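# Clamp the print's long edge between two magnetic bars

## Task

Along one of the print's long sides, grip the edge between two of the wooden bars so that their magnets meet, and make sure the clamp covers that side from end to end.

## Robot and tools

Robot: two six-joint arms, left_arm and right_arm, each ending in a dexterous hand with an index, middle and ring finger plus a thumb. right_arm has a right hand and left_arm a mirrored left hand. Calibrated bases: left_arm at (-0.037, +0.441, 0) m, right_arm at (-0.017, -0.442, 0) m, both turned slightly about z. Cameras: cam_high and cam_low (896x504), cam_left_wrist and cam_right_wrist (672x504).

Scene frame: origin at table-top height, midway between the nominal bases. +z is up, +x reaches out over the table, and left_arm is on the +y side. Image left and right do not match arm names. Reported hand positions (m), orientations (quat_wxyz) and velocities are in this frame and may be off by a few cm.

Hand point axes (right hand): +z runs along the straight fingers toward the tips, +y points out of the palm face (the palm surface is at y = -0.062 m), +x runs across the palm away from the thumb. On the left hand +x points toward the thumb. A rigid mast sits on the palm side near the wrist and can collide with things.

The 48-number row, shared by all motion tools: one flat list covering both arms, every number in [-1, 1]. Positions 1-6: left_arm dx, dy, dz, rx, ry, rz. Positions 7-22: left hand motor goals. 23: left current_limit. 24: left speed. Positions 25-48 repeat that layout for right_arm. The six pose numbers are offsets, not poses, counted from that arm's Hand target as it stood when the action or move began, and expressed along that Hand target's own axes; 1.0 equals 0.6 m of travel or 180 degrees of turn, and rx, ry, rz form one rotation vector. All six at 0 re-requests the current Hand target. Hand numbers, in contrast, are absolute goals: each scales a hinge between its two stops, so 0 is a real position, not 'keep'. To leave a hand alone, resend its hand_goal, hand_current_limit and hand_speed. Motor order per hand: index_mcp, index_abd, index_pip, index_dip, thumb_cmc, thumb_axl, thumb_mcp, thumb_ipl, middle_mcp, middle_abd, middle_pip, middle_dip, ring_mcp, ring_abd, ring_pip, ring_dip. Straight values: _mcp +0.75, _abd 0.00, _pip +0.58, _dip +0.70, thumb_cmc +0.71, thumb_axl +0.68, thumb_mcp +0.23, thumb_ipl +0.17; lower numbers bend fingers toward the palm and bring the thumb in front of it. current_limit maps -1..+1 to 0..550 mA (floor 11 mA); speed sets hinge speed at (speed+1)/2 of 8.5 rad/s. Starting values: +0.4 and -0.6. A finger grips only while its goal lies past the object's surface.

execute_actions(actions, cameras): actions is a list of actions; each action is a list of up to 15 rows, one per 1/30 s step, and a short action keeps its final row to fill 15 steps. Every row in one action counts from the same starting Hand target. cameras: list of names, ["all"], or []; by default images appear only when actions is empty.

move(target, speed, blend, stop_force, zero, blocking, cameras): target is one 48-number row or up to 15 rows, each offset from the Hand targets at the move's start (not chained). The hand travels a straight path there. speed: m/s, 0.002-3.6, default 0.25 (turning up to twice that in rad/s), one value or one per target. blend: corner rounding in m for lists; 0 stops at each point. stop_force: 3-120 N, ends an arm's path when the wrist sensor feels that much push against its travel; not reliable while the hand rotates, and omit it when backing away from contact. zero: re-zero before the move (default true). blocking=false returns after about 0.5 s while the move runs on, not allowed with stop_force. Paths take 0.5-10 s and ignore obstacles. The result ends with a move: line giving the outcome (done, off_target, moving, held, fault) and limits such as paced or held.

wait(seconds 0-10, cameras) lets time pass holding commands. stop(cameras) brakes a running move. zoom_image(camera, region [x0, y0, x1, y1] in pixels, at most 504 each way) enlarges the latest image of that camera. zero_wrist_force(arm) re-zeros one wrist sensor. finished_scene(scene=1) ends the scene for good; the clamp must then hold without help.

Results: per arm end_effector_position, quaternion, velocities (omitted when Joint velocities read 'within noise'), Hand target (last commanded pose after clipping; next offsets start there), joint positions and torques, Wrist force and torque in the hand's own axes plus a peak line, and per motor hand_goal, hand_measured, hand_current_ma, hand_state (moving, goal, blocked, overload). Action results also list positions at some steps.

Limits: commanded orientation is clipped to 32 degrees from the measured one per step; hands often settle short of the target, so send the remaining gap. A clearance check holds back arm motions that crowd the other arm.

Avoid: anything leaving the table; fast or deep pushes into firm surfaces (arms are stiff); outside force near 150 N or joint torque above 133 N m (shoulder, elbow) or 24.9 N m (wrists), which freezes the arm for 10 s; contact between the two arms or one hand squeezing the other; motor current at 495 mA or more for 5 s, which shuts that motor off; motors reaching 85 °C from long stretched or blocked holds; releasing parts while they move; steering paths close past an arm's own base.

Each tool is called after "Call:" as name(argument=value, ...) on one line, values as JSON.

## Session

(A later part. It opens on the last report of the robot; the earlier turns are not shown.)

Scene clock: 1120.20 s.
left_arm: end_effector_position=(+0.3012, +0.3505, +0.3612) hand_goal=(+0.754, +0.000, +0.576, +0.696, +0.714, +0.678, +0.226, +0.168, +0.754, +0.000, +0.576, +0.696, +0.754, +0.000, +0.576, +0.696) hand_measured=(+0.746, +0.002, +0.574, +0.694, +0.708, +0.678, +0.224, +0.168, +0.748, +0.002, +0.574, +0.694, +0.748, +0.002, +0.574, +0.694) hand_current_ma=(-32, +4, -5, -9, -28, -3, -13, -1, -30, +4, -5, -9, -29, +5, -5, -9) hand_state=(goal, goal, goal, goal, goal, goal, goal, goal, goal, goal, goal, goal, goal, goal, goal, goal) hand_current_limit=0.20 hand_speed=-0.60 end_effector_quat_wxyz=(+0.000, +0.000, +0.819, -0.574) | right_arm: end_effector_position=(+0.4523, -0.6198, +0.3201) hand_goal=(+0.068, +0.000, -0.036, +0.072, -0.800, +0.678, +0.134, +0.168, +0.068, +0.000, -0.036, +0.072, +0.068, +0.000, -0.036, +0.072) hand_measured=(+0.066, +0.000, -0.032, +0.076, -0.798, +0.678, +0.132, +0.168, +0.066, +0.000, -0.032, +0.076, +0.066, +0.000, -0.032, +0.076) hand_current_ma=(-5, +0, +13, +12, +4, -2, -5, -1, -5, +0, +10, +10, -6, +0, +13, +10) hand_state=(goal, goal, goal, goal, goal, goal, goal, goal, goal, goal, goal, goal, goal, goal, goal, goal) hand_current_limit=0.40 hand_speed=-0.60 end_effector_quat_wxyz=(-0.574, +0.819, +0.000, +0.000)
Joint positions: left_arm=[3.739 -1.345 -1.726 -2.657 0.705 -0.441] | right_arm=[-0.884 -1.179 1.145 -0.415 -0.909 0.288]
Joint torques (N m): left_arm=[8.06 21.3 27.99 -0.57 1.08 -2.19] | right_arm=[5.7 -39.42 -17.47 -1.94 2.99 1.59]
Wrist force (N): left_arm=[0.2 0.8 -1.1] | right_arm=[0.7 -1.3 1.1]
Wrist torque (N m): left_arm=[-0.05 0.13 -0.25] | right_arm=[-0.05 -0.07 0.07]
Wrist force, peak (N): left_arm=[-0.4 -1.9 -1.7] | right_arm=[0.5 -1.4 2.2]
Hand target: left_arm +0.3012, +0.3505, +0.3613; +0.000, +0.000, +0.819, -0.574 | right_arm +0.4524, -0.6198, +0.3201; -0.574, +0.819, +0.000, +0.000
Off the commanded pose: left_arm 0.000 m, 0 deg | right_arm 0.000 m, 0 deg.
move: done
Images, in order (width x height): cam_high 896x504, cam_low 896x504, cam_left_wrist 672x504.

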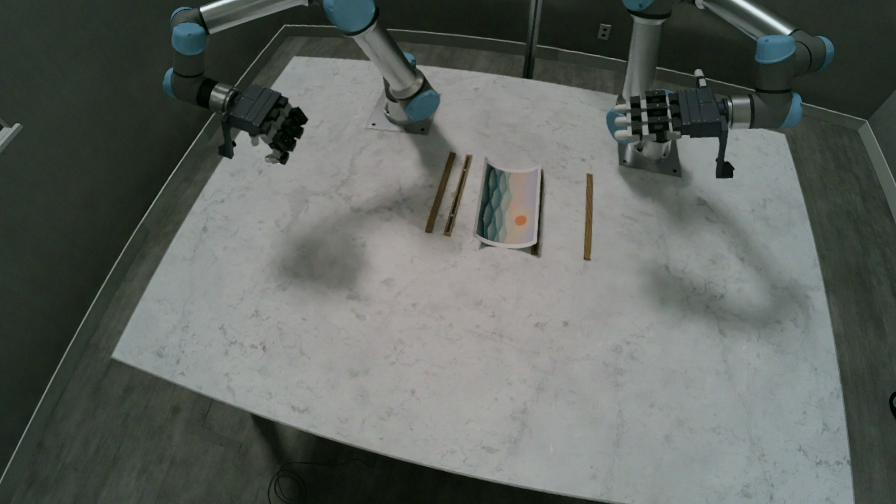

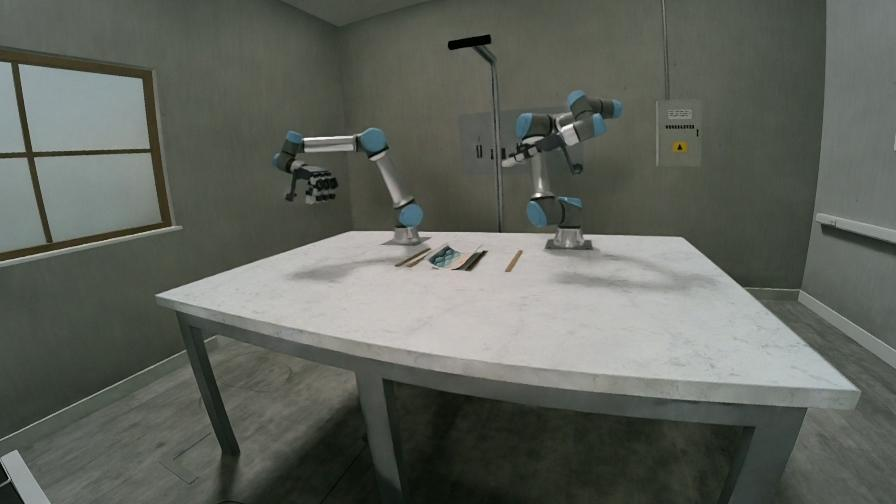

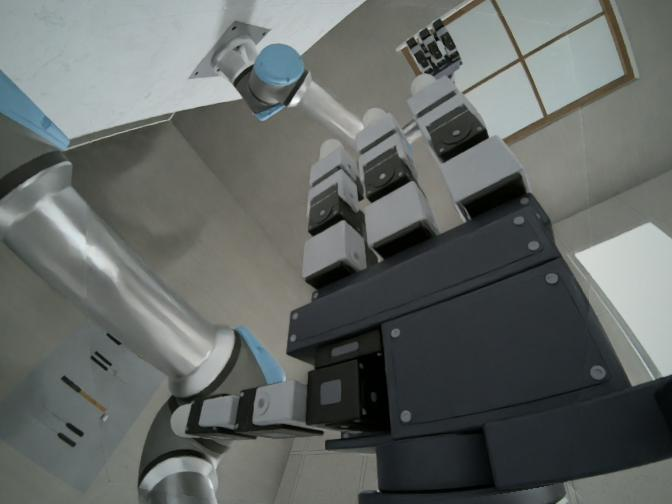

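Call:
move(target=[[0.0153,0.2787,0.4092,0,0,0,0.0685,0,-0.0365,0.0725,-0.8,0.678,0.1348,0.1676,0.0685,0,-0.0365,0.0725,0.0685,0,-0.0365,0.0725,0.4,-0.5,0,0,0,0,0,0,0.0685,0,-0.0365,0.0725,-0.8,0.678,0.1348,0.1676,0.0685,0,-0.0365,0.0725,0.0685,0,-0.0365,0.0725,0.4,-0.6]], speed=0.25, cameras=["cam_high","cam_low","cam_left_wrist"])

Call:
zoom_image(camera="cam_high", region=[460, 100, 712, 280])

Call:
zoom_image(camera="cam_low", region=[400, 180, 560, 290])

Scene clock: 1131.37 s.
left_arm: end_effector_position=(+0.2921, +0.1768, +0.1202) hand_goal=(+0.068, +0.000, -0.036, +0.072, -0.800, +0.678, +0.134, +0.168, +0.068, +0.000, -0.036, +0.072, +0.068, +0.000, -0.036, +0.072) hand_measured=(+0.068, +0.002, -0.032, +0.076, -0.794, +0.678, +0.134, +0.168, +0.068, +0.002, -0.032, +0.076, +0.068, +0.002, -0.032, +0.076) hand_current_ma=(-2, +4, +15, +13, +25, -3, +4, -1, -2, +4, +15, +13, -2, +5, +16, +13) hand_state=(goal, goal, goal, goal, goal, goal, goal, goal, goal, goal, goal, goal, goal, goal, goal, goal) hand_current_limit=0.40 hand_speed=-0.50 end_effector_quat_wxyz=(+0.000, +0.000, +0.819, -0.574) | right_arm: end_effector_position=(+0.4524, -0.6198, +0.3201) hand_goal=(+0.068, +0.000, -0.036, +0.072, -0.800, +0.678, +0.134, +0.168, +0.068, +0.000, -0.036, +0.072, +0.068, +0.000, -0.036, +0.072) hand_measured=(+0.066, +0.000, -0.032, +0.076, -0.798, +0.678, +0.132, +0.168, +0.066, +0.000, -0.032, +0.076, +0.066, +0.000, -0.032, +0.076) hand_current_ma=(-5, +0, +13, +12, +4, -2, -5, -1, -5, +0, +10, +10, -6, +0, +13, +10) hand_state=(goal, goal, goal, goal, goal, goal, goal, goal, goal, goal, goal, goal, goal, goal, goal, goal) hand_current_limit=0.40 hand_speed=-0.60 end_effector_quat_wxyz=(-0.574, +0.819, +0.000, +0.000)
Joint positions: left_arm=[3.276 -1.465 -2.422 -1.244 0.383 -1.123] | right_arm=[-0.884 -1.179 1.145 -0.415 -0.909 0.288]
Joint torques (N m): left_arm=[8.47 3.08 22.98 2.83 -3.35 0.14] | right_arm=[7 -42.72 -22.36 -1.87 3 1.67]
Wrist force (N): left_arm=[-0.2 0.7 -1.5] | right_arm=[0.6 -0.9 0.9]
Wrist torque (N m): left_arm=[0.09 0.17 -0.29] | right_arm=[0.02 -0.07 0.07]
Wrist force, peak (N): left_arm=[0.1 -0.4 -2.6] | right_arm=[0.9 -1.1 1.6]
Hand target: left_arm +0.2922, +0.1768, +0.1202; +0.000, +0.000, +0.819, -0.574 | right_arm +0.4524, -0.6198, +0.3201; -0.574, +0.819, +0.000, +0.000
Off the commanded pose: left_arm 0.000 m, 0 deg | right_arm 0.000 m, 0 deg.
move: done
Images, in order (width x height): cam_high 896x504, cam_low 896x504, cam_left_wrist 672x504.

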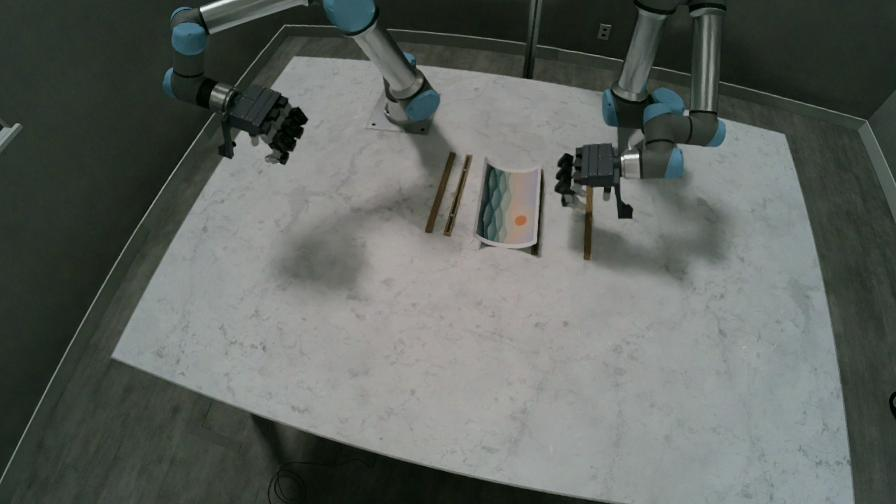

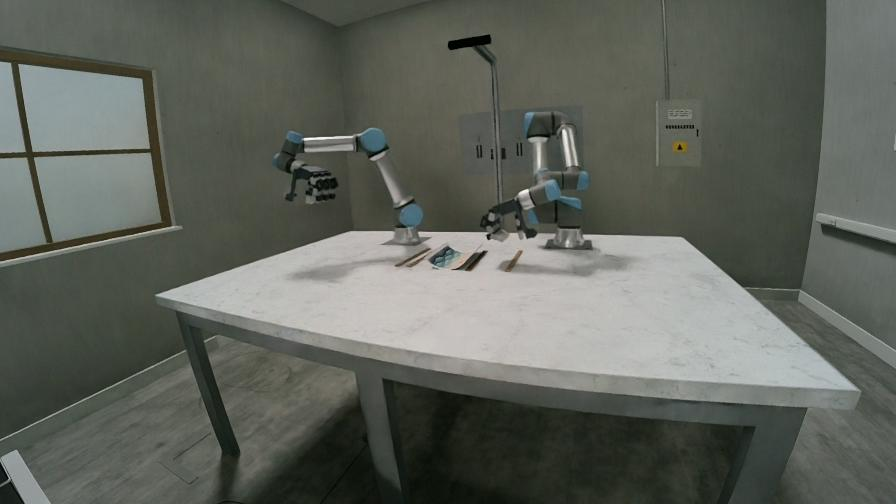

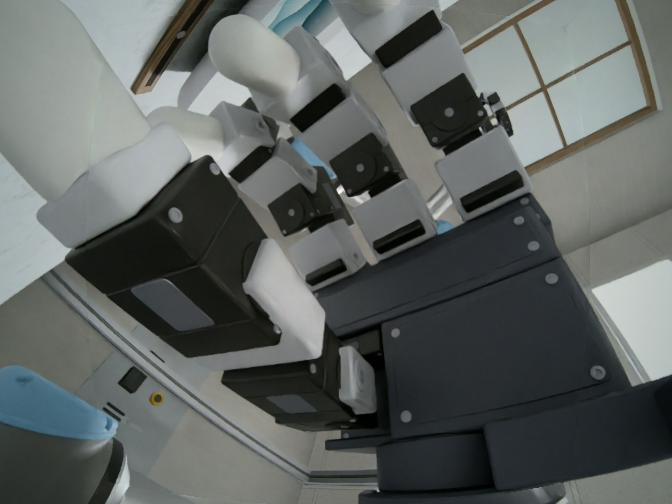

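Scaled by 2.000 from the camera's 896x504 image, which has a finer 1280x720 frame.

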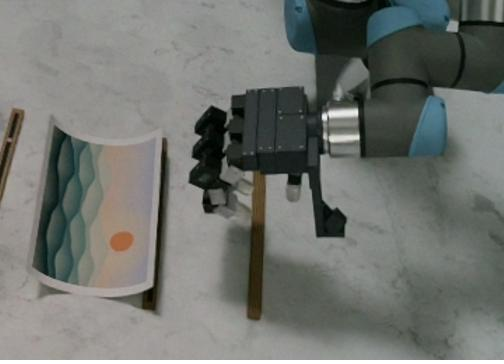

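Scaled by 3.150 from the camera's 896x504 image, which has a finer 1280x720 frame.

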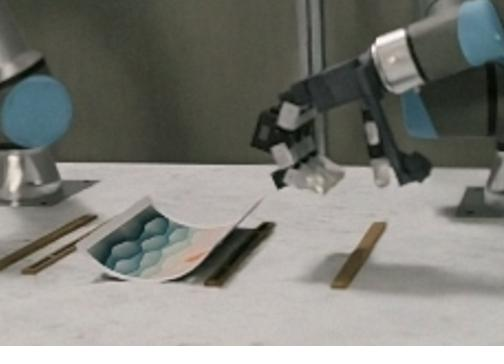

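Call:
move(target=[[0,0.1300,0.0473,0,0,0,0.0685,0,-0.0365,0.0725,-0.8,0.678,0.1348,0.1676,0.0685,0,-0.0365,0.0725,0.0685,0,-0.0365,0.0725,0.4,-0.5,0,0,0,0,0,0,0.0685,0,-0.0365,0.0725,-0.8,0.678,0.1348,0.1676,0.0685,0,-0.0365,0.0725,0.0685,0,-0.0365,0.0725,0.4,-0.6]], speed=0.1, cameras=["cam_high","cam_low","cam_left_wrist"])

Call:
zoom_image(camera="cam_high", region=[510, 130, 670, 270])

Call:
zoom_image(camera="cam_low", region=[450, 200, 570, 290])

Scene clock: 1147.67 s.
left_arm: end_effector_position=(+0.2922, +0.1768, +0.0372) hand_goal=(+0.068, +0.000, -0.036, +0.072, -0.800, +0.678, +0.134, +0.168, +0.068, +0.000, -0.036, +0.072, +0.068, +0.000, -0.036, +0.072) hand_measured=(+0.068, +0.002, -0.032, +0.076, -0.794, +0.678, +0.134, +0.168, +0.068, +0.002, -0.032, +0.076, +0.068, +0.002, -0.032, +0.076) hand_current_ma=(-2, +4, +15, +13, +25, -3, +4, -1, -2, +4, +15, +13, -2, +5, +16, +13) hand_state=(goal, goal, goal, goal, goal, goal, goal, goal, goal, goal, goal, goal, goal, goal, goal, goal) hand_current_limit=0.40 hand_speed=-0.50 end_effector_quat_wxyz=(+0.000, +0.000, +0.819, -0.574) | right_arm: end_effector_position=(+0.4524, -0.6198, +0.3201) hand_goal=(+0.068, +0.000, -0.036, +0.072, -0.800, +0.678, +0.134, +0.168, +0.068, +0.000, -0.036, +0.072, +0.068, +0.000, -0.036, +0.072) hand_measured=(+0.066, +0.000, -0.032, +0.076, -0.798, +0.678, +0.132, +0.168, +0.066, +0.000, -0.032, +0.076, +0.066, +0.000, -0.032, +0.076) hand_current_ma=(-5, +0, +13, +12, +4, -2, -5, -1, -5, +0, +10, +10, -6, +0, +13, +10) hand_state=(goal, goal, goal, goal, goal, goal, goal, goal, goal, goal, goal, goal, goal, goal, goal, goal) hand_current_limit=0.40 hand_speed=-0.60 end_effector_quat_wxyz=(-0.574, +0.819, +0.000, +0.000)
Joint positions: left_arm=[3.276 -1.714 -2.514 -0.903 0.383 -1.124] | right_arm=[-0.884 -1.179 1.145 -0.415 -0.909 0.288]
Joint torques (N m): left_arm=[-6.2 14.95 18.76 2.23 -3.26 2.29] | right_arm=[6.31 -44.15 -13.95 -1.73 2.97 1.23]
Wrist force (N): left_arm=[-0.4 0.6 -1.2] | right_arm=[0.7 -1.1 1.1]
Wrist torque (N m): left_arm=[0.05 0.19 -0.20] | right_arm=[-0.03 -0.08 0.07]
Wrist force, peak (N): left_arm=[-0.3 1.8 -0.9] | right_arm=[0.9 -1.2 1.6]
Hand target: left_arm +0.2923, +0.1768, +0.0372; +0.000, +0.000, +0.819, -0.574 | right_arm +0.4524, -0.6198, +0.3201; -0.574, +0.819, +0.000, +0.000
Off the commanded pose: left_arm 0.000 m, 0 deg | right_arm 0.000 m, 0 deg.
move: done
Images, in order (width x height): cam_high 896x504, cam_low 896x504, cam_left_wrist 672x504.

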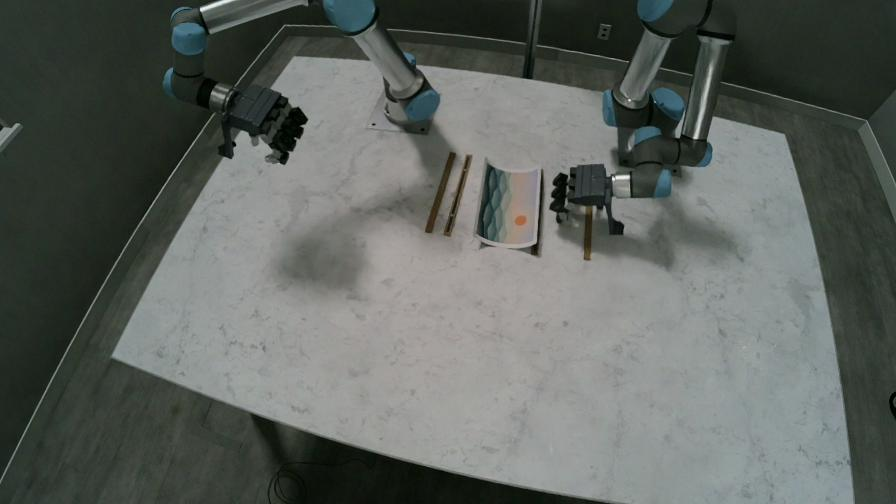

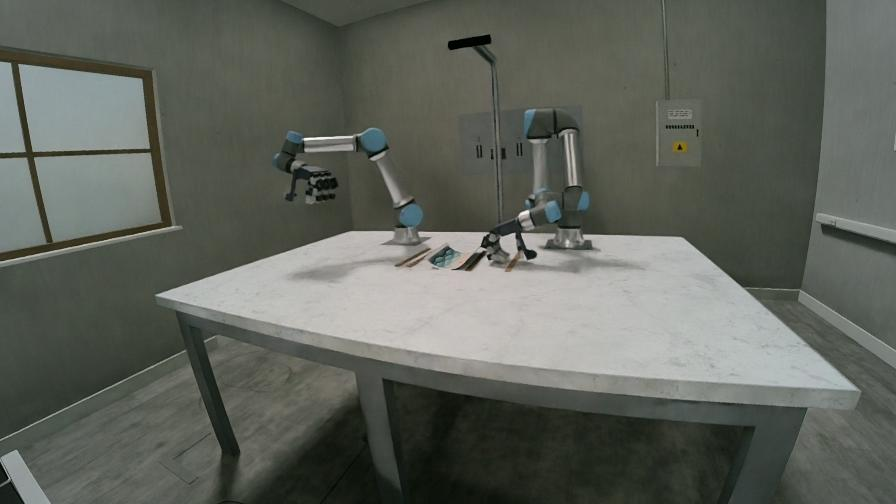

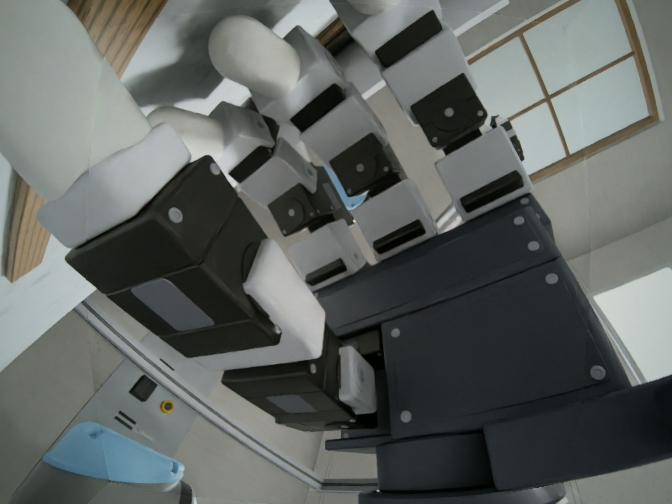

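Scaled by 3.150 from the camera's 896x504 image, which has a finer 1280x720 frame.

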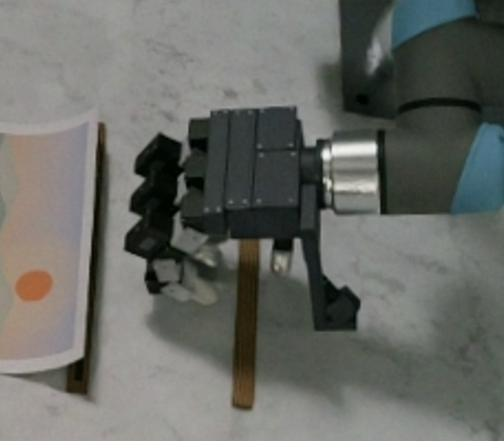

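Scaled by 4.200 from the camera's 896x504 image, which has a finer 1280x720 frame.

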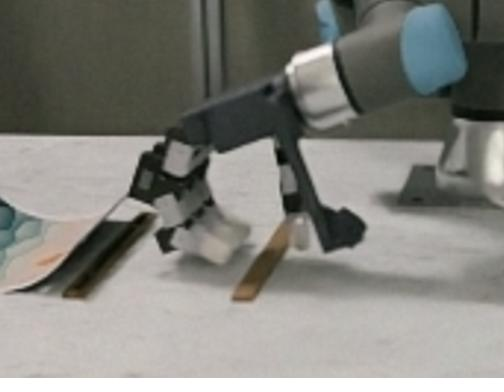

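Call:
move(target=[[0,0.0188,0.0068,0,0,0,0.0685,0,-0.0365,0.0725,-0.8,0.678,0.1348,0.1676,0.0685,0,-0.0365,0.0725,0.0685,0,-0.0365,0.0725,0.4,-0.5,0,0,0,0,0,0,0.0685,0,-0.0365,0.0725,-0.8,0.678,0.1348,0.1676,0.0685,0,-0.0365,0.0725,0.0685,0,-0.0365,0.0725,0.4,-0.6]], speed=0.006, stop_force=3)

Scene clock: 1158.87 s.
left_arm: end_effector_position=(+0.2923, +0.1768, +0.0320) hand_goal=(+0.068, +0.000, -0.036, +0.072, -0.800, +0.678, +0.134, +0.168, +0.068, +0.000, -0.036, +0.072, +0.068, +0.000, -0.036, +0.072) hand_measured=(+0.068, +0.002, -0.034, +0.072, -0.794, +0.678, +0.134, +0.168, +0.068, +0.002, -0.034, +0.072, +0.068, +0.002, -0.036, +0.070) hand_current_ma=(-1, +4, +7, +2, +25, -3, +4, -1, +0, +4, +4, -1, +0, +5, +1, -6) hand_state=(goal, goal, goal, goal, goal, goal, goal, goal, goal, goal, goal, goal, goal, goal, goal, goal) hand_current_limit=0.40 hand_speed=-0.50 end_effector_quat_wxyz=(+0.000, +0.000, +0.819, -0.574) | right_arm: end_effector_position=(+0.4524, -0.6198, +0.3201) hand_goal=(+0.068, +0.000, -0.036, +0.072, -0.800, +0.678, +0.134, +0.168, +0.068, +0.000, -0.036, +0.072, +0.068, +0.000, -0.036, +0.072) hand_measured=(+0.066, +0.000, -0.032, +0.076, -0.798, +0.678, +0.132, +0.168, +0.066, +0.000, -0.032, +0.076, +0.066, +0.000, -0.032, +0.076) hand_current_ma=(-5, +0, +13, +12, +4, -2, -5, -1, -5, +0, +10, +10, -6, +0, +13, +10) hand_state=(goal, goal, goal, goal, goal, goal, goal, goal, goal, goal, goal, goal, goal, goal, goal, goal) hand_current_limit=0.40 hand_speed=-0.60 end_effector_quat_wxyz=(-0.574, +0.819, +0.000, +0.000)
Joint positions: left_arm=[3.276 -1.732 -2.518 -0.88 0.383 -1.123] | right_arm=[-0.884 -1.179 1.145 -0.415 -0.909 0.288]
Joint torques (N m): left_arm=[4.82 28.21 18.57 1.6 -0.53 2.3] | right_arm=[6.09 -44.64 -14 -1.71 2.9 1.29]
Wrist force (N): left_arm=[-0.1 0.7 -1.2] | right_arm=[0.4 -0.9 1.2]
Wrist torque (N m): left_arm=[0.05 0.16 -0.25] | right_arm=[-0.02 -0.05 0.05]
Wrist force, peak (N): left_arm=[0.3 -3.9 -0.5] | right_arm=[0.8 -1.3 1.5]
Hand target: left_arm +0.2923, +0.1768, +0.0320; +0.000, +0.000, +0.819, -0.574 (not the last commanded pose) | right_arm +0.4524, -0.6198, +0.3201; -0.574, +0.819, +0.000, +0.000
Off the commanded pose: left_arm 0.007 m, 0 deg | right_arm 0.000 m, 0 deg.
move: contact (left_arm)

Call:
move(target=[[0,0.0009,-0.005,0,0,0,0.0685,0,-0.0365,0.0725,-0.8,0.678,0.1348,0.1676,0.0685,0,-0.0365,0.0725,0.0685,0,-0.0365,0.0725,0.1,-0.9,0,0,0,0,0,0,0.0685,0,-0.0365,0.0725,-0.8,0.678,0.1348,0.1676,0.0685,0,-0.0365,0.0725,0.0685,0,-0.0365,0.0725,0.4,-0.6],[0,0.0009,-0.005,0,0,0,-0.137,0,0.0219,0.2029,-0.8,0.678,0.045,0.1676,-0.137,0,0.0219,0.2029,-0.137,0,0.0219,0.2029,0.1,-0.9,0,0,0,0,0,0,0.0685,0,-0.0365,0.0725,-0.8,0.678,0.1348,0.1676,0.0685,0,-0.0365,0.0725,0.0685,0,-0.0365,0.0725,0.4,-0.6]], speed=0.05, cameras=["cam_high","cam_low","cam_left_wrist"])

Call:
zoom_image(camera="cam_high", region=[510, 130, 670, 270])

Call:
zoom_image(camera="cam_low", region=[450, 200, 570, 290])

Scene clock: 1172.53 s.
left_arm: end_effector_position=(+0.2923, +0.1798, +0.0326) hand_goal=(-0.136, +0.000, +0.022, +0.202, -0.800, +0.678, +0.046, +0.168, -0.136, +0.000, +0.022, +0.202, -0.136, +0.000, +0.022, +0.202) hand_measured=(-0.122, +0.002, +0.024, +0.200, -0.796, +0.678, +0.052, +0.170, -0.126, +0.002, +0.022, +0.200, -0.130, +0.002, +0.022, +0.200) hand_current_ma=(+61, +5, +4, -6, +21, -3, +37, +13, +43, +4, +1, -7, +26, +5, -2, -8) hand_state=(goal, goal, goal, goal, goal, goal, goal, goal, goal, goal, goal, goal, goal, goal, goal, goal) hand_current_limit=0.10 hand_speed=-0.90 end_effector_quat_wxyz=(+0.000, +0.000, +0.819, -0.574) | right_arm: end_effector_position=(+0.4524, -0.6198, +0.3201) hand_goal=(+0.068, +0.000, -0.036, +0.072, -0.800, +0.678, +0.134, +0.168, +0.068, +0.000, -0.036, +0.072, +0.068, +0.000, -0.036, +0.072) hand_measured=(+0.066, +0.000, -0.032, +0.076, -0.798, +0.678, +0.132, +0.168, +0.066, +0.000, -0.032, +0.076, +0.066, +0.000, -0.032, +0.076) hand_current_ma=(-5, +0, +13, +12, +4, -2, -5, -1, -5, +0, +10, +10, -6, +0, +13, +10) hand_state=(goal, goal, goal, goal, goal, goal, goal, goal, goal, goal, goal, goal, goal, goal, goal, goal) hand_current_limit=0.40 hand_speed=-0.60 end_effector_quat_wxyz=(-0.574, +0.819, +0.000, +0.000)
Joint positions: left_arm=[3.285 -1.724 -2.516 -0.91 0.387 -1.102] | right_arm=[-0.884 -1.179 1.145 -0.415 -0.909 0.288]
Joint torques (N m): left_arm=[-9.45 7.65 12.22 1.71 1 -2.5] | right_arm=[6.27 -44.52 -14.04 -1.7 3.09 1.14]
Wrist force (N): left_arm=[0.2 0.1 -1.4] | right_arm=[0.7 -0.9 1.3]
Wrist torque (N m): left_arm=[0.08 0.11 -0.23] | right_arm=[-0.03 -0.08 0.07]
Wrist force, peak (N): left_arm=[0.2 -18.2 0.8] | right_arm=[0.6 -1.4 1.6]
Hand target: left_arm +0.2923, +0.1798, +0.0326; +0.000, +0.000, +0.819, -0.574 | right_arm +0.4524, -0.6198, +0.3201; -0.574, +0.819, +0.000, +0.000
Off the commanded pose: left_arm 0.000 m, 0 deg | right_arm 0.000 m, 0 deg.
move: done
Images, in order (width x height): cam_high 896x504, cam_low 896x504, cam_left_wrist 672x504.

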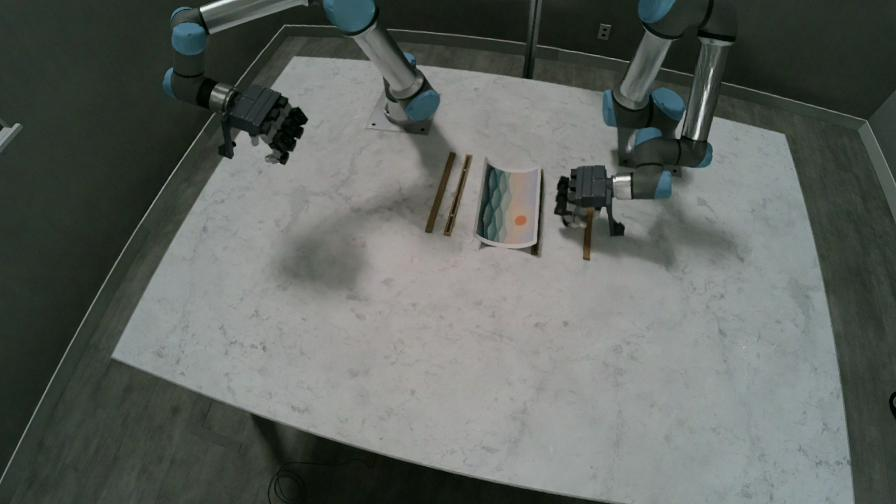

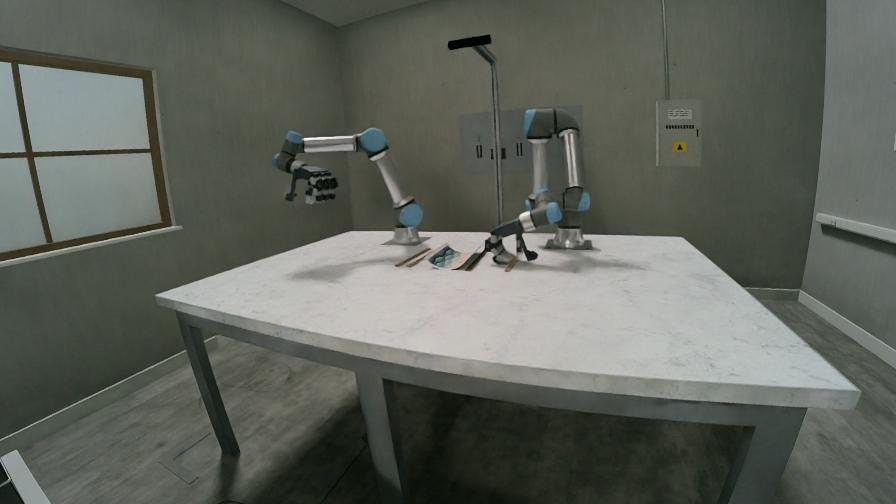

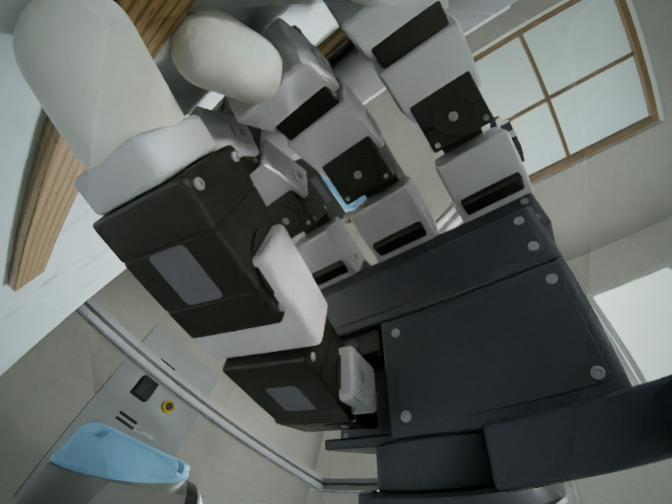

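Scaled by 3.150 from the camera's 896x504 image, which has a finer 1280x720 frame.

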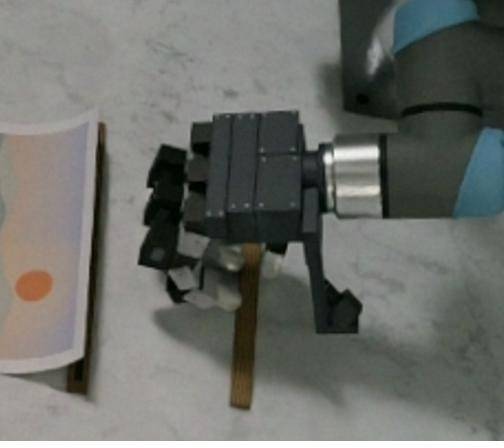

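Scaled by 4.200 from the camera's 896x504 image, which has a finer 1280x720 frame.

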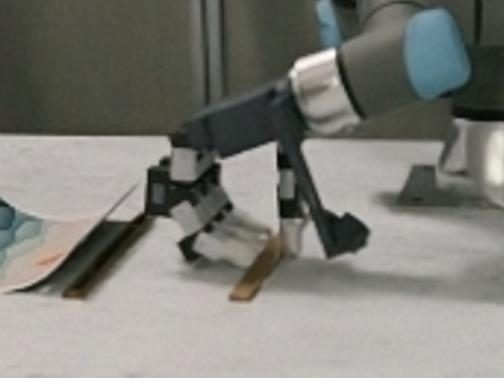

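Call:
move(target=[[0,0,0,0,0,0,-0.17,0,0.0219,0.2029,-0.8,0.678,0.0,0.1676,-0.17,0,0.0219,0.2029,-0.17,0,0.0219,0.2029,0.1,-0.9,0,0,0,0,0,0,0.0685,0,-0.0365,0.0725,-0.8,0.678,0.1348,0.1676,0.0685,0,-0.0365,0.0725,0.0685,0,-0.0365,0.0725,0.4,-0.6]], speed=0.05, cameras=["cam_high","cam_low","cam_left_wrist"])

Call:
zoom_image(camera="cam_high", region=[510, 130, 670, 270])

Call:
zoom_image(camera="cam_low", region=[450, 200, 570, 290])

Scene clock: 1199.47 s.
left_arm: end_effector_position=(+0.2923, +0.1798, +0.0326) hand_goal=(-0.170, +0.000, +0.022, +0.202, -0.800, +0.678, +0.000, +0.168, -0.170, +0.000, +0.022, +0.202, -0.170, +0.000, +0.022, +0.202) hand_measured=(-0.144, +0.002, +0.024, +0.200, -0.796, +0.678, +0.052, +0.178, -0.148, +0.002, +0.024, +0.200, -0.154, +0.002, +0.022, +0.200) hand_current_ma=(+120, +5, +9, -6, +21, -3, +302, +56, +101, +4, +6, -6, +78, +5, +2, -8) hand_state=(blocked, goal, goal, goal, goal, goal, blocked, goal, blocked, goal, goal, goal, goal, goal, goal, goal) hand_current_limit=0.10 hand_speed=-0.90 end_effector_quat_wxyz=(+0.000, +0.000, +0.819, -0.574) | right_arm: end_effector_position=(+0.4524, -0.6198, +0.3201) hand_goal=(+0.068, +0.000, -0.036, +0.072, -0.800, +0.678, +0.134, +0.168, +0.068, +0.000, -0.036, +0.072, +0.068, +0.000, -0.036, +0.072) hand_measured=(+0.066, +0.000, -0.032, +0.076, -0.798, +0.678, +0.132, +0.168, +0.066, +0.000, -0.032, +0.076, +0.066, +0.000, -0.032, +0.076) hand_current_ma=(-5, +0, +13, +12, +4, -2, -5, -1, -5, +0, +10, +10, -6, +0, +13, +10) hand_state=(goal, goal, goal, goal, goal, goal, goal, goal, goal, goal, goal, goal, goal, goal, goal, goal) hand_current_limit=0.40 hand_speed=-0.60 end_effector_quat_wxyz=(-0.574, +0.819, +0.000, +0.000)
Joint positions: left_arm=[3.285 -1.724 -2.516 -0.91 0.387 -1.102] | right_arm=[-0.884 -1.179 1.145 -0.415 -0.909 0.288]
Joint torques (N m): left_arm=[-9.91 7.88 5.33 0.74 0.97 -1.02] | right_arm=[5.24 -44.84 -14.36 -1.64 3.02 0.81]
Wrist force (N): left_arm=[0.3 -1.4 -0.9] | right_arm=[0.4 -1.1 1.2]
Wrist torque (N m): left_arm=[-0.02 0.12 -0.20] | right_arm=[-0.04 -0.05 0.05]
Wrist force, peak (N): left_arm=[0.1 -1.6 -1.3] | right_arm=[0.6 -1.4 1.7]
Hand target: left_arm +0.2923, +0.1798, +0.0326; +0.000, +0.000, +0.819, -0.574 | right_arm +0.4524, -0.6198, +0.3201; -0.574, +0.819, +0.000, +0.000
Off the commanded pose: left_arm 0.000 m, 0 deg | right_arm 0.000 m, 0 deg.
move: done
Images, in order (width x height): cam_high 896x504, cam_low 896x504, cam_left_wrist 672x504.

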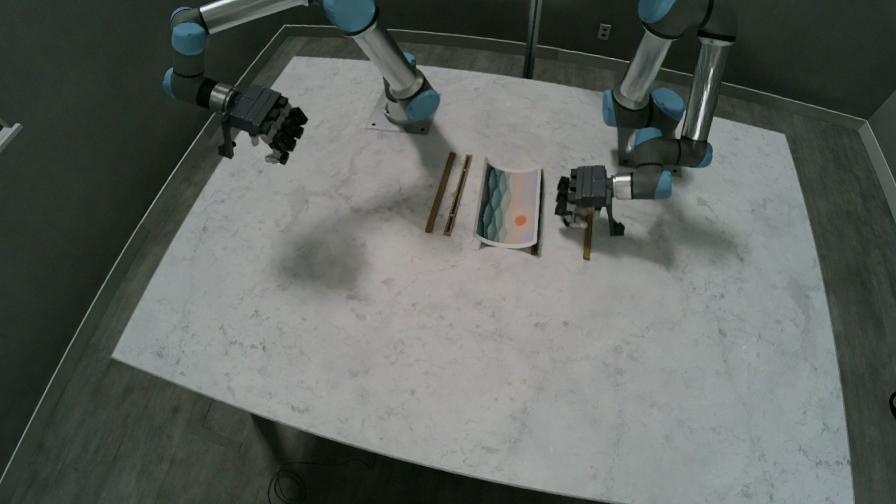

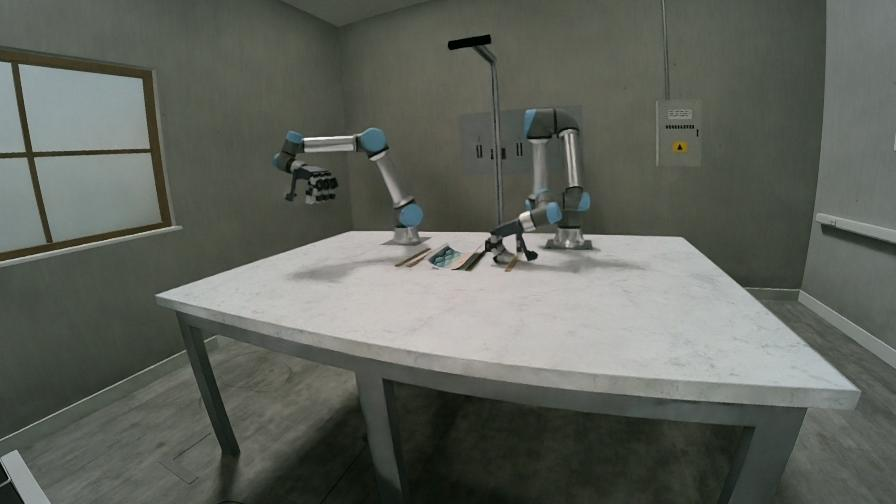

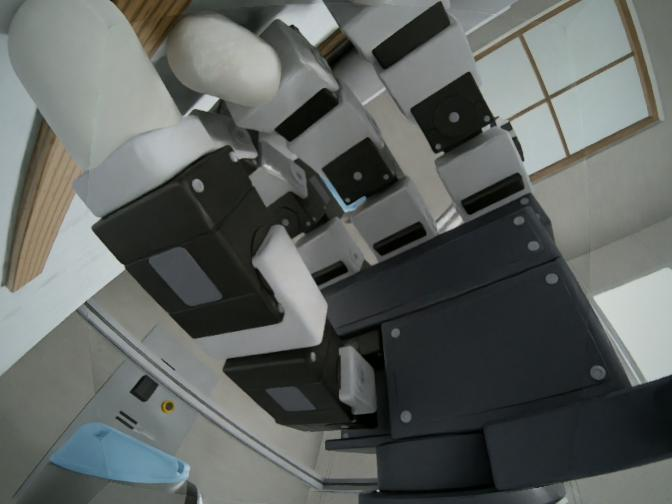

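Scaled by 3.150 from the camera's 896x504 image, which has a finer 1280x720 frame.

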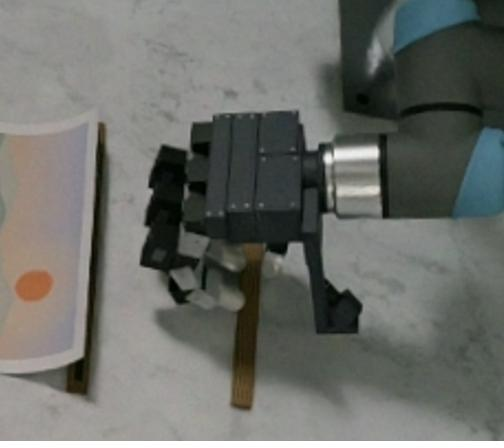

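Scaled by 4.200 from the camera's 896x504 image, which has a finer 1280x720 frame.

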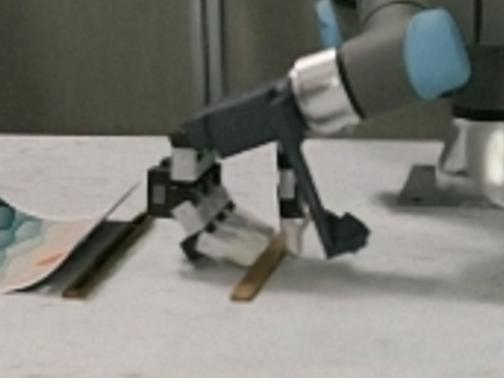

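Call:
move(target=[[0,-0.0188,-0.00684,0,0,0,-0.17,0,0.0219,0.2029,-0.8,0.678,0.0,0.1676,-0.17,0,0.0219,0.2029,-0.17,0,0.0219,0.2029,0.1,-0.9,0,0,0,0,0,0,0.0685,0,-0.0365,0.0725,-0.8,0.678,0.1348,0.1676,0.0685,0,-0.0365,0.0725,0.0685,0,-0.0365,0.0725,0.4,-0.6]], speed=0.02, cameras=["cam_high","cam_low","cam_left_wrist"])

Call:
zoom_image(camera="cam_high", region=[510, 130, 670, 270])

Call:
zoom_image(camera="cam_low", region=[450, 200, 570, 290])

Scene clock: 1209.00 s.
left_arm: end_effector_position=(+0.2923, +0.1798, +0.0446) hand_goal=(-0.170, +0.000, +0.022, +0.202, -0.800, +0.678, +0.000, +0.168, -0.170, +0.000, +0.022, +0.202, -0.170, +0.000, +0.022, +0.202) hand_measured=(-0.168, +0.002, +0.024, +0.200, -0.796, +0.678, +0.002, +0.170, -0.168, +0.002, +0.024, +0.200, -0.168, +0.002, +0.022, +0.200) hand_current_ma=(+11, +5, +9, -6, +20, -3, +11, +9, +10, +4, +6, -6, +10, +4, +2, -8) hand_state=(goal, goal, goal, goal, goal, goal, goal, goal, goal, goal, goal, goal, goal, goal, goal, goal) hand_current_limit=0.10 hand_speed=-0.90 end_effector_quat_wxyz=(+0.000, +0.000, +0.819, -0.574) | right_arm: end_effector_position=(+0.4524, -0.6198, +0.3201) hand_goal=(+0.068, +0.000, -0.036, +0.072, -0.800, +0.678, +0.134, +0.168, +0.068, +0.000, -0.036, +0.072, +0.068, +0.000, -0.036, +0.072) hand_measured=(+0.066, +0.000, -0.032, +0.076, -0.798, +0.678, +0.132, +0.168, +0.066, +0.000, -0.032, +0.076, +0.066, +0.000, -0.032, +0.076) hand_current_ma=(-5, +0, +13, +12, +4, -2, -5, -1, -5, +0, +10, +10, -6, +0, +13, +10) hand_state=(goal, goal, goal, goal, goal, goal, goal, goal, goal, goal, goal, goal, goal, goal, goal, goal) hand_current_limit=0.40 hand_speed=-0.60 end_effector_quat_wxyz=(-0.574, +0.819, +0.000, +0.000)
Joint positions: left_arm=[3.285 -1.682 -2.506 -0.962 0.387 -1.102] | right_arm=[-0.884 -1.179 1.145 -0.415 -0.909 0.288]
Joint torques (N m): left_arm=[0.02 6.2 10.67 3.22 0.45 2.74] | right_arm=[5.5 -44.12 -13.79 -1.52 2.89 0.74]
Wrist force (N): left_arm=[-0.2 0.8 -1.0] | right_arm=[0.6 -0.9 1.2]
Wrist torque (N m): left_arm=[0.12 0.19 -0.25] | right_arm=[-0.01 -0.07 0.06]
Wrist force, peak (N): left_arm=[-0.1 -1.9 -1.4] | right_arm=[0.7 -1.3 1.5]
Hand target: left_arm +0.2923, +0.1798, +0.0446; +0.000, +0.000, +0.819, -0.574 | right_arm +0.4524, -0.6198, +0.3201; -0.574, +0.819, +0.000, +0.000
Off the commanded pose: left_arm 0.000 m, 0 deg | right_arm 0.000 m, 0 deg.
move: done
Images, in order (width x height): cam_high 896x504, cam_low 896x504, cam_left_wrist 672x504.

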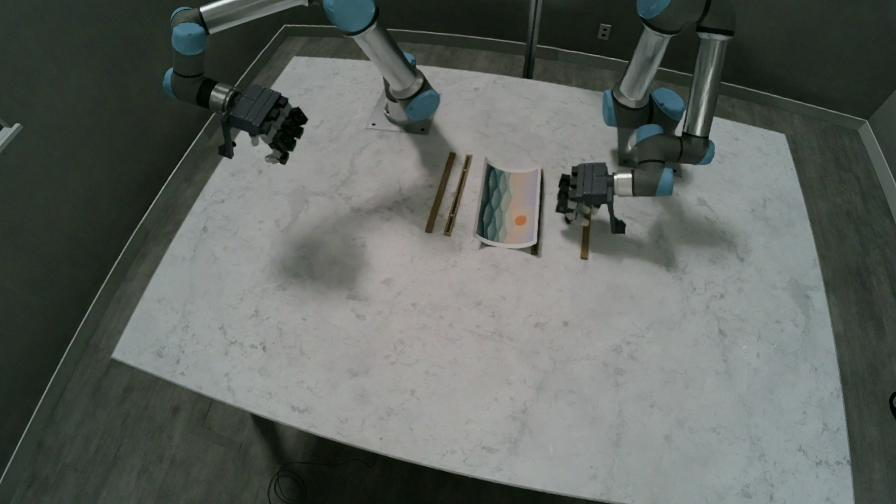

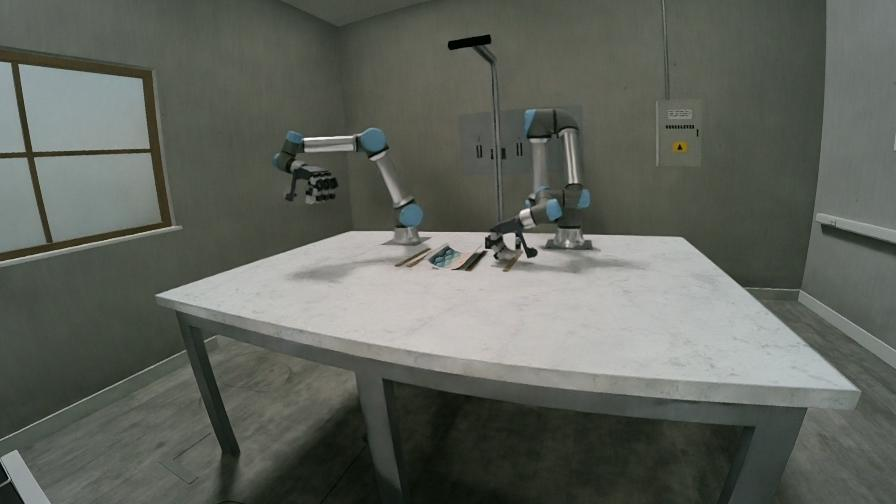

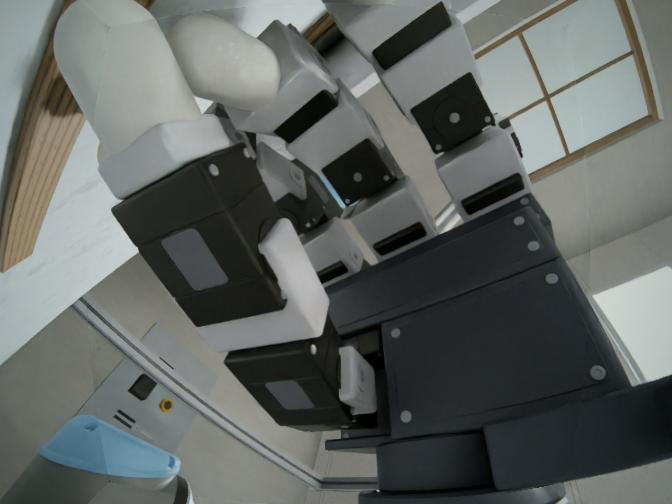

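Scaled by 3.150 from the camera's 896x504 image, which has a finer 1280x720 frame.

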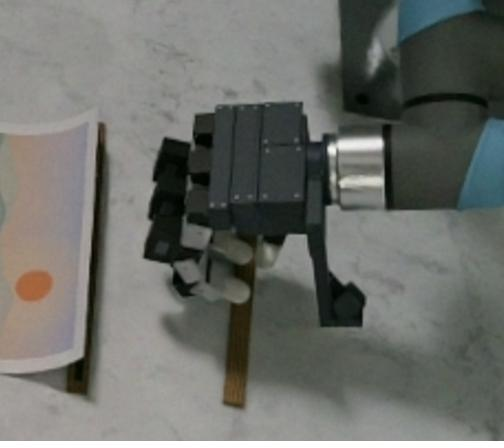

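Scaled by 4.200 from the camera's 896x504 image, which has a finer 1280x720 frame.

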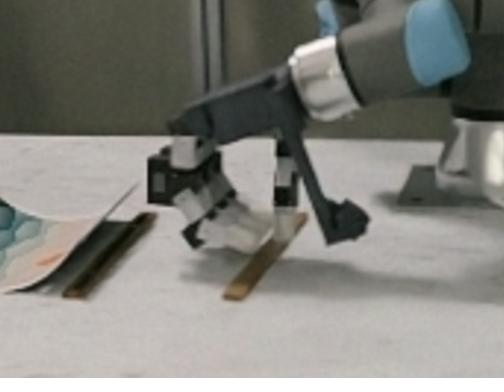

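Call:
move(target=[[0.0105,-0.0454,0.0009,0,0.01496,0.00544,-0.165,0,0.0219,0.2029,-0.8,0.678,0.191,0.1676,-0.165,0,0.0219,0.2029,-0.165,0,0.0219,0.2029,0.1,-0.8,0,0,0,0,0,0,0.0685,0,-0.0365,0.0725,-0.8,0.678,0.1348,0.1676,0.0685,0,-0.0365,0.0725,0.0685,0,-0.0365,0.0725,0.4,-0.6]], speed=0.08, cameras=["cam_high","cam_low","cam_left_wrist"])

Call:
zoom_image(camera="cam_high", region=[510, 130, 670, 270])

Call:
zoom_image(camera="cam_low", region=[450, 200, 570, 290])

Scene clock: 1287.70 s.
left_arm: end_effector_position=(+0.2860, +0.1700, +0.0700) hand_goal=(-0.164, +0.000, +0.022, +0.202, -0.800, +0.678, +0.192, +0.168, -0.164, +0.000, +0.022, +0.202, -0.164, +0.000, +0.022, +0.202) hand_measured=(-0.166, +0.002, +0.024, +0.200, -0.796, +0.678, +0.188, +0.170, -0.166, +0.002, +0.024, +0.200, -0.166, +0.002, +0.022, +0.200) hand_current_ma=(-10, +5, +9, -6, +20, -3, -24, +8, -10, +4, +6, -6, -9, +4, +2, -8) hand_state=(goal, goal, goal, goal, goal, goal, goal, goal, goal, goal, goal, goal, goal, goal, goal, goal) hand_current_limit=0.10 hand_speed=-0.80 end_effector_quat_wxyz=(-0.014, +0.021, +0.819, -0.574) | right_arm: end_effector_position=(+0.4524, -0.6198, +0.3201) hand_goal=(+0.068, +0.000, -0.036, +0.072, -0.800, +0.678, +0.134, +0.168, +0.068, +0.000, -0.036, +0.072, +0.068, +0.000, -0.036, +0.072) hand_measured=(+0.066, +0.000, -0.032, +0.076, -0.798, +0.678, +0.132, +0.168, +0.066, +0.000, -0.032, +0.076, +0.066, +0.000, -0.032, +0.076) hand_current_ma=(-5, +0, +13, +12, +4, -2, -5, -1, -5, +0, +10, +10, -6, +0, +13, +10) hand_state=(goal, goal, goal, goal, goal, goal, goal, goal, goal, goal, goal, goal, goal, goal, goal, goal) hand_current_limit=0.40 hand_speed=-0.60 end_effector_quat_wxyz=(-0.574, +0.819, +0.000, +0.000)
Joint positions: left_arm=[3.25 -1.606 -2.462 -1.117 0.394 -1.064] | right_arm=[-0.884 -1.179 1.145 -0.415 -0.909 0.288]
Joint torques (N m): left_arm=[8.22 8.03 7.84 1.63 -2.56 -2.47] | right_arm=[3.92 -44.48 -14.43 -1.19 2.96 -0.27]
Wrist force (N): left_arm=[-0.1 0.9 -1.1] | right_arm=[0.7 -0.8 1.3]
Wrist torque (N m): left_arm=[0.14 0.18 -0.27] | right_arm=[-0.01 -0.09 0.08]
Wrist force, peak (N): left_arm=[0.0 1.0 -1.9] | right_arm=[0.7 -1.4 1.6]
Hand target: left_arm +0.2859, +0.1700, +0.0700; -0.014, +0.020, +0.819, -0.574 | right_arm +0.4524, -0.6198, +0.3201; -0.574, +0.819, +0.000, +0.000
Off the commanded pose: left_arm 0.000 m, 0 deg | right_arm 0.000 m, 0 deg.
move: done
Images, in order (width x height): cam_high 896x504, cam_low 896x504, cam_left_wrist 672x504.

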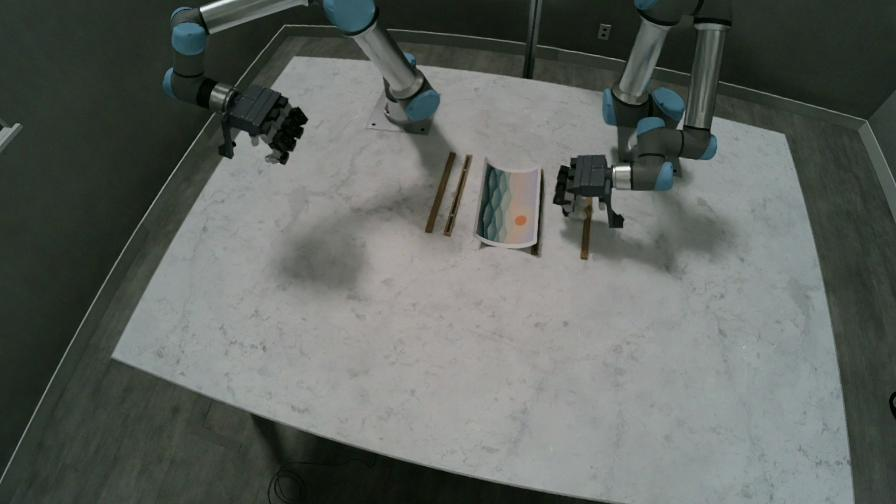

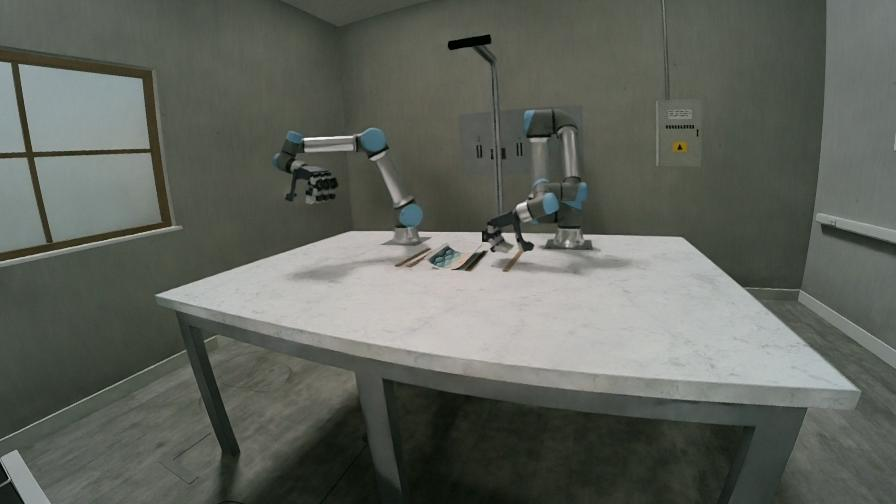

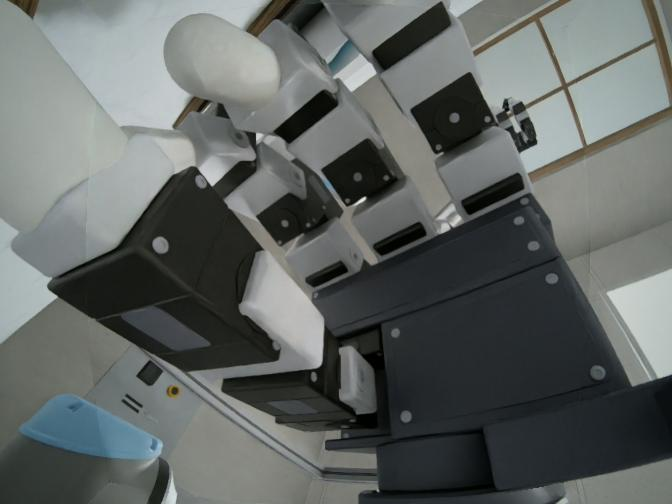

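Scaled by 3.150 from the camera's 896x504 image, which has a finer 1280x720 frame.

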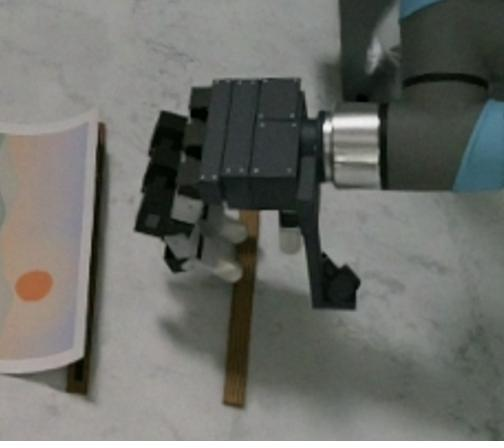

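Scaled by 4.200 from the camera's 896x504 image, which has a finer 1280x720 frame.

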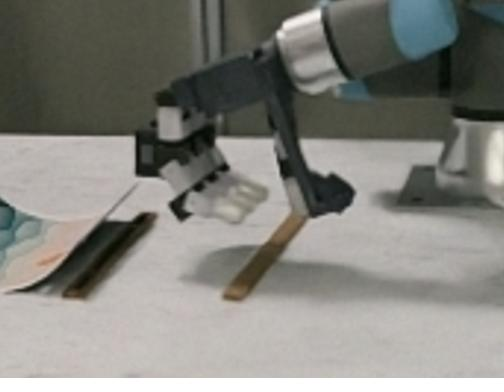

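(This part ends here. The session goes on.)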